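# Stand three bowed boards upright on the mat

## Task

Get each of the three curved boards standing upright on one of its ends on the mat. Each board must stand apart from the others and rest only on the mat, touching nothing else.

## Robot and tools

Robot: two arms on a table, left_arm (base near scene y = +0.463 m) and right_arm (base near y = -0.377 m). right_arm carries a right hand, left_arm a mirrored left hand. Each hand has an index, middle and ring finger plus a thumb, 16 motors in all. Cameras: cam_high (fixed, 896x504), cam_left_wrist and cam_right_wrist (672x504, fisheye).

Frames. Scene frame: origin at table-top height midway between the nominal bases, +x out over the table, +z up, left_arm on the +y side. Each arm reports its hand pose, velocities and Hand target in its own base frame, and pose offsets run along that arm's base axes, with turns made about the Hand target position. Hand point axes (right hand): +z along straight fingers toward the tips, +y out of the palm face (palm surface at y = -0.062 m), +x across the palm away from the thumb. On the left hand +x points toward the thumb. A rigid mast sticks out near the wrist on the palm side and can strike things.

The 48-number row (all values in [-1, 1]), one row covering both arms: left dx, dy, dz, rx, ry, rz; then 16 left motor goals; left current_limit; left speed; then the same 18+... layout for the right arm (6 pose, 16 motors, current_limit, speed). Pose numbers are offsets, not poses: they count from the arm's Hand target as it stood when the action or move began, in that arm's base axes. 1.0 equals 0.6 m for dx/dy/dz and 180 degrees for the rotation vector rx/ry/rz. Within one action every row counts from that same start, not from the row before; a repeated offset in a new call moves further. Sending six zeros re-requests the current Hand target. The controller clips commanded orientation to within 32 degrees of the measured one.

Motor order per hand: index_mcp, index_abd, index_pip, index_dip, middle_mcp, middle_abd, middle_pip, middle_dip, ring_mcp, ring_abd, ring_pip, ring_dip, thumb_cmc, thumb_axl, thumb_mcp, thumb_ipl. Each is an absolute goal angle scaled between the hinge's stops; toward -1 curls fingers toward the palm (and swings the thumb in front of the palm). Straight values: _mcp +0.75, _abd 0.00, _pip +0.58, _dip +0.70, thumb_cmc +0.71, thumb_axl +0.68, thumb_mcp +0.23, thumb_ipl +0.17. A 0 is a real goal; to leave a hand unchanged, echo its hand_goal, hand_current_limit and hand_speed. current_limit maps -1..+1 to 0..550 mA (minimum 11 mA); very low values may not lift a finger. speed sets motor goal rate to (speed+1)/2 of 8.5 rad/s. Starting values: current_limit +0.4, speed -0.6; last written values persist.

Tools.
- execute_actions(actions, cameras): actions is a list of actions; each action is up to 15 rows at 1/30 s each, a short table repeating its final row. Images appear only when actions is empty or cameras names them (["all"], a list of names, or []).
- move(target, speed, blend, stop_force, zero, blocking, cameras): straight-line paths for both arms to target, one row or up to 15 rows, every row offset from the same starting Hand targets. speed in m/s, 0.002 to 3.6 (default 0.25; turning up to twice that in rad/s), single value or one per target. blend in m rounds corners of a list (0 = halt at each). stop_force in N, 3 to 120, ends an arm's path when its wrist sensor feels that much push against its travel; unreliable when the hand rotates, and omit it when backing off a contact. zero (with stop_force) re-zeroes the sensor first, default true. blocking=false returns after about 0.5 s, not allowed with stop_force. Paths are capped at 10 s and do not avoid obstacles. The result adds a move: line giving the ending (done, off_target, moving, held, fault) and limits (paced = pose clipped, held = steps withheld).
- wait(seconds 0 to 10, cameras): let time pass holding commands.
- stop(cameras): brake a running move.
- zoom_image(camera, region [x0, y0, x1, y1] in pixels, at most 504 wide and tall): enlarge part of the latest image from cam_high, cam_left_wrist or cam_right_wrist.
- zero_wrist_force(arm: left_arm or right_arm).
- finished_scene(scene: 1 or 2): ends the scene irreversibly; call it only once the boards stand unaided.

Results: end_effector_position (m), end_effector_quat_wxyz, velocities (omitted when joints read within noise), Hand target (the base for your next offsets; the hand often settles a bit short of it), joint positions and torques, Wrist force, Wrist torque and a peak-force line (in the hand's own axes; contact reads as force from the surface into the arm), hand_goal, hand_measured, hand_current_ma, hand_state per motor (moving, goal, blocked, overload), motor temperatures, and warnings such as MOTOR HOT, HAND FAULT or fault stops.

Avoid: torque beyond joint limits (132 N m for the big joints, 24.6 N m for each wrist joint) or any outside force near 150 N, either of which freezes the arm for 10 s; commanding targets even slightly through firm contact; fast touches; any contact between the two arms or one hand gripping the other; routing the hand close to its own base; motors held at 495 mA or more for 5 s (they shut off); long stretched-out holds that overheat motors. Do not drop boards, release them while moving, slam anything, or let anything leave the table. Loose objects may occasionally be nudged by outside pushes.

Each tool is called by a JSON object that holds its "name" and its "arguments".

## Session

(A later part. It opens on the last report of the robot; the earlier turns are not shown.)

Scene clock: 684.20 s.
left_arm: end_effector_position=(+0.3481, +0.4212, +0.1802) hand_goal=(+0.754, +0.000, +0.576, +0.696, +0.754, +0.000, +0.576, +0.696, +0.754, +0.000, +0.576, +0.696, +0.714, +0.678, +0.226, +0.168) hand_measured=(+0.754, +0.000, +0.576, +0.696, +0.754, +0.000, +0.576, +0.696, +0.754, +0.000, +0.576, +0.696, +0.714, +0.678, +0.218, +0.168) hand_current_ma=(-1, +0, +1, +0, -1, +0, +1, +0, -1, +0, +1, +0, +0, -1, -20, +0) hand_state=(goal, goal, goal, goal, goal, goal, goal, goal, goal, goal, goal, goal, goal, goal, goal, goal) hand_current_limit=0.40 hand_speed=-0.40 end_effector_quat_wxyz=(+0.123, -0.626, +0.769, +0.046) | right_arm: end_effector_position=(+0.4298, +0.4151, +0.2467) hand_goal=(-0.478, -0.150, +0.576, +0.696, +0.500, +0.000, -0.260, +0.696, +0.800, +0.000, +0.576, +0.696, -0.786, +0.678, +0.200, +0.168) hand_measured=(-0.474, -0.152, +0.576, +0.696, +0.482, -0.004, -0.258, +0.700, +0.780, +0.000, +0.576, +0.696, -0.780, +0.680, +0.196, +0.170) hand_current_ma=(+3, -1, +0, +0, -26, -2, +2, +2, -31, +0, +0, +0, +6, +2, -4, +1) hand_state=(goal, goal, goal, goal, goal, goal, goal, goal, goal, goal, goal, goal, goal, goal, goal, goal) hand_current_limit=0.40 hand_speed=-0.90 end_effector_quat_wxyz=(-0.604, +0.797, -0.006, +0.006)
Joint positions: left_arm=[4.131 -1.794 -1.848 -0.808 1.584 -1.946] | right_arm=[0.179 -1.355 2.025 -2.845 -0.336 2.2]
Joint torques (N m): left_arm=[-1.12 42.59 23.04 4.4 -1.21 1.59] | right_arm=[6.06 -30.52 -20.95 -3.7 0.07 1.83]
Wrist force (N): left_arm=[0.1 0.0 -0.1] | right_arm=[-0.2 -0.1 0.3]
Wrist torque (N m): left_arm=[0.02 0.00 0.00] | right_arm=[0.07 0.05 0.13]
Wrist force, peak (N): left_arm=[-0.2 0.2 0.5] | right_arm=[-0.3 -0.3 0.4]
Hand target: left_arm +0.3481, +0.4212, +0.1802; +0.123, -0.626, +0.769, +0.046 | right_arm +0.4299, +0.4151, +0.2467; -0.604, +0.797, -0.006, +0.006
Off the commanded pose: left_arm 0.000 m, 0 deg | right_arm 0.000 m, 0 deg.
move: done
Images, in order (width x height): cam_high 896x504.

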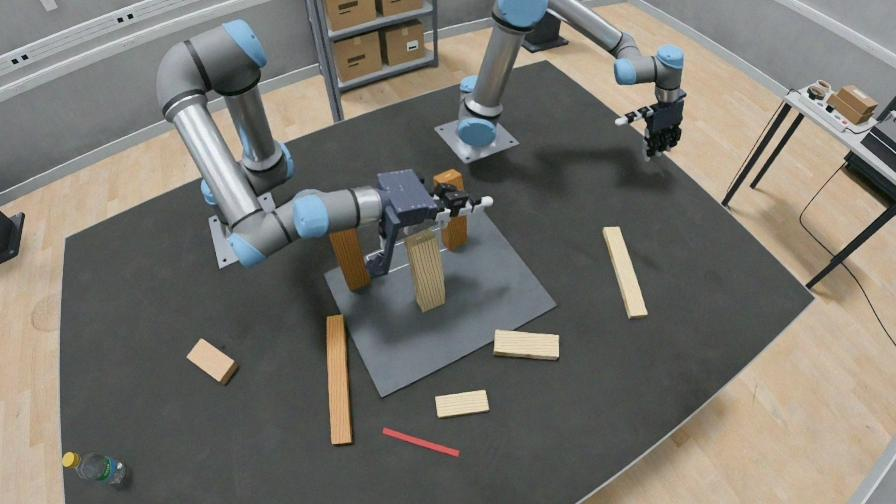

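{"name": "move", "arguments": {"target": [0,0,0,0,0,0,0.754,0,0.576,0.696,0.754,0,0.576,0.696,0.754,0,0.576,0.696,0.714,0.678,0.226,0.168,0.4,-0.4,0,0,0.25,0,0,0,-0.479,0,0.576,0.696,0.616,0,-0.298,0.696,0.8,0,0.576,0.696,-0.786,0.678,0.226,0.168,0.4,-0.6], "speed": 0.08}}

{"name": "move", "arguments": {"target": [0,0,0,0,0,0,0.754,0,0.576,0.696,0.754,0,0.576,0.696,0.754,0,0.576,0.696,0.714,0.678,0.226,0.168,0.4,-0.4,-0.2,-0.45,0.05,0,0,0,0.754,0,0.576,0.696,0.754,0,0.576,0.696,0.754,0,0.576,0.696,-0.5,0.678,0.226,0.168,0.4,-0.4], "speed": 0.15, "cameras": ["all"]}}

{"name": "zoom_image", "arguments": {"camera": "cam_high", "region": [310, 150, 490, 330]}}

Scene clock: 689.97 s.
left_arm: end_effector_position=(+0.3481, +0.4212, +0.1802) hand_goal=(+0.754, +0.000, +0.576, +0.696, +0.754, +0.000, +0.576, +0.696, +0.754, +0.000, +0.576, +0.696, +0.714, +0.678, +0.226, +0.168) hand_measured=(+0.754, +0.000, +0.576, +0.696, +0.754, +0.000, +0.576, +0.696, +0.754, +0.000, +0.576, +0.696, +0.714, +0.678, +0.218, +0.168) hand_current_ma=(-1, +0, +1, +0, -1, +0, +1, +0, -1, +0, +1, +0, +0, -1, -20, +0) hand_state=(goal, goal, goal, goal, goal, goal, goal, goal, goal, goal, goal, goal, goal, goal, goal, goal) hand_current_limit=0.40 hand_speed=-0.40 end_effector_quat_wxyz=(+0.123, -0.626, +0.769, +0.046) | right_arm: end_effector_position=(+0.4299, +0.4151, +0.3968) hand_goal=(-0.478, +0.000, +0.576, +0.696, +0.616, +0.000, -0.298, +0.696, +0.800, +0.000, +0.576, +0.696, -0.786, +0.678, +0.226, +0.168) hand_measured=(-0.474, -0.004, +0.576, +0.696, +0.598, -0.004, -0.296, +0.700, +0.780, +0.000, +0.576, +0.696, -0.780, +0.680, +0.222, +0.170) hand_current_ma=(+3, -2, +0, +0, -27, -2, +2, +2, -31, +0, +0, +0, +6, +2, -4, +1) hand_state=(goal, goal, goal, goal, goal, goal, goal, goal, goal, goal, goal, goal, goal, goal, goal, goal) hand_current_limit=0.40 hand_speed=-0.60 end_effector_quat_wxyz=(-0.604, +0.797, -0.006, +0.006)
Joint positions: left_arm=[4.131 -1.794 -1.848 -0.808 1.584 -1.946] | right_arm=[0.179 -1.524 1.789 -2.44 -0.336 2.2]
Joint torques (N m): left_arm=[-1.16 43.22 23.4 4.32 -1.18 1.58] | right_arm=[-2.38 -17.71 -15.07 -4.81 0.53 -1.2]
Wrist force (N): left_arm=[0.2 0.1 0.3] | right_arm=[-0.3 0.1 0.2]
Wrist torque (N m): left_arm=[-0.01 -0.02 0.02] | right_arm=[0.11 0.06 0.24]
Wrist force, peak (N): left_arm=[0.2 0.0 0.7] | right_arm=[-0.4 0.9 0.4]
Hand target: left_arm +0.3481, +0.4212, +0.1802; +0.123, -0.626, +0.769, +0.046 | right_arm +0.4299, +0.4151, +0.3967; -0.604, +0.797, -0.006, +0.006
Off the commanded pose: left_arm 0.000 m, 0 deg | right_arm 0.000 m, 0 deg.
move: done

Scene clock: 692.43 s.
left_arm: end_effector_position=(+0.3481, +0.4212, +0.1802) hand_goal=(+0.754, +0.000, +0.576, +0.696, +0.754, +0.000, +0.576, +0.696, +0.754, +0.000, +0.576, +0.696, +0.714, +0.678, +0.226, +0.168) hand_measured=(+0.754, +0.000, +0.576, +0.696, +0.754, +0.000, +0.576, +0.696, +0.754, +0.000, +0.576, +0.696, +0.714, +0.678, +0.218, +0.168) hand_current_ma=(-1, +0, +1, +0, -1, +0, +1, +0, -1, +0, +1, +0, +0, -1, -20, +0) hand_state=(goal, goal, goal, goal, goal, goal, goal, goal, goal, goal, goal, goal, goal, goal, goal, goal) hand_current_limit=0.40 hand_speed=-0.40 end_effector_quat_wxyz=(+0.123, -0.626, +0.769, +0.046) | right_arm: end_effector_position=(+0.3099, +0.1452, +0.4267) hand_goal=(+0.754, +0.000, +0.576, +0.696, +0.754, +0.000, +0.576, +0.696, +0.754, +0.000, +0.576, +0.696, -0.500, +0.678, +0.226, +0.168) hand_measured=(+0.732, -0.004, +0.576, +0.696, +0.734, -0.004, +0.568, +0.698, +0.746, +0.000, +0.576, +0.696, -0.504, +0.680, +0.222, +0.170) hand_current_ma=(-35, -2, +0, +0, -33, -2, -9, +2, -8, +0, +0, +0, -3, +2, -3, +1) hand_state=(blocked, goal, goal, goal, blocked, goal, goal, goal, goal, goal, goal, goal, goal, goal, goal, goal) hand_current_limit=0.40 hand_speed=-0.40 end_effector_quat_wxyz=(-0.604, +0.797, -0.006, +0.006)
Joint positions: left_arm=[4.131 -1.794 -1.848 -0.808 1.584 -1.946] | right_arm=[-0.571 -1.865 1.635 -0.261 -0.613 0.41]
Joint torques (N m): left_arm=[-1.49 42.3 23.54 4.46 -1.06 1.6] | right_arm=[-7.33 0.07 -13.18 0.97 -0.61 -0.53]
Wrist force (N): left_arm=[0.3 -0.5 0.2] | right_arm=[-0.3 -0.3 0.4]
Wrist torque (N m): left_arm=[-0.07 -0.02 0.03] | right_arm=[-0.03 0.08 0.09]
Wrist force, peak (N): left_arm=[0.4 -0.1 0.5] | right_arm=[0.5 -0.1 1.6]
Hand target: left_arm +0.3481, +0.4212, +0.1802; +0.123, -0.626, +0.769, +0.046 | right_arm +0.3099, +0.1451, +0.4267; -0.604, +0.797, -0.006, +0.006
Off the commanded pose: left_arm 0.000 m, 0 deg | right_arm 0.000 m, 0 deg.
move: done

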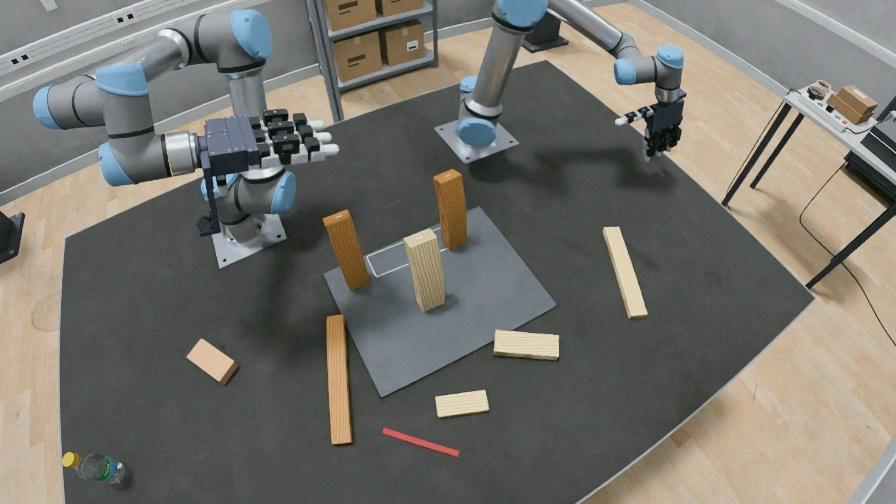

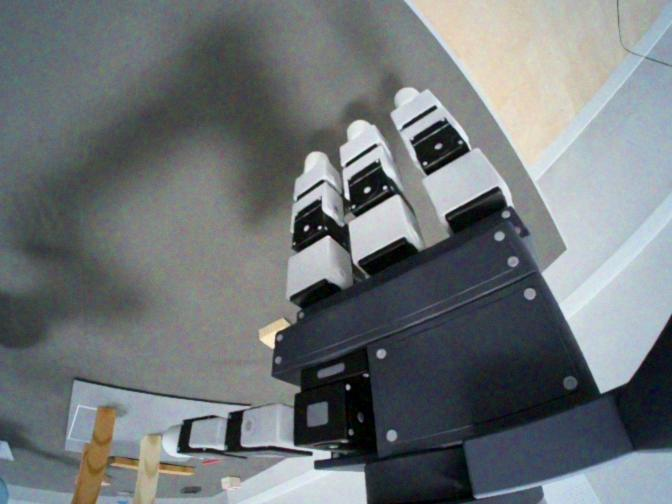

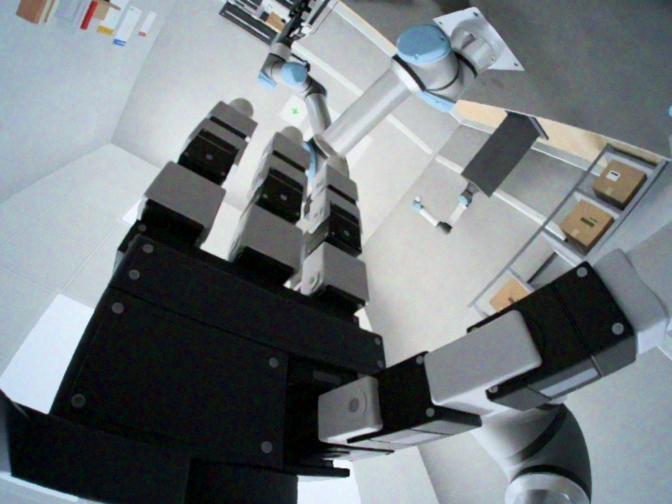

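Scaled by 2.800.

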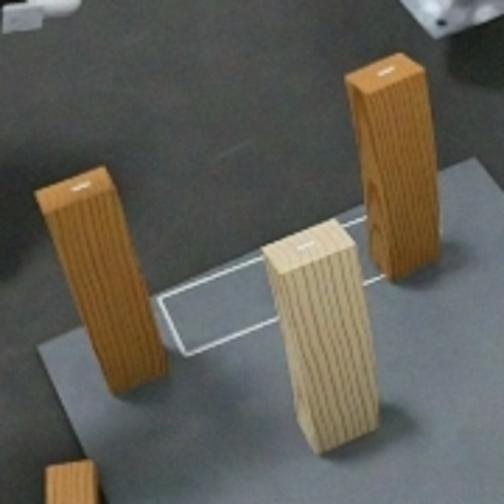

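{"name": "finished_scene", "arguments": {"scene": 2}}

The scene is finished: the task was done.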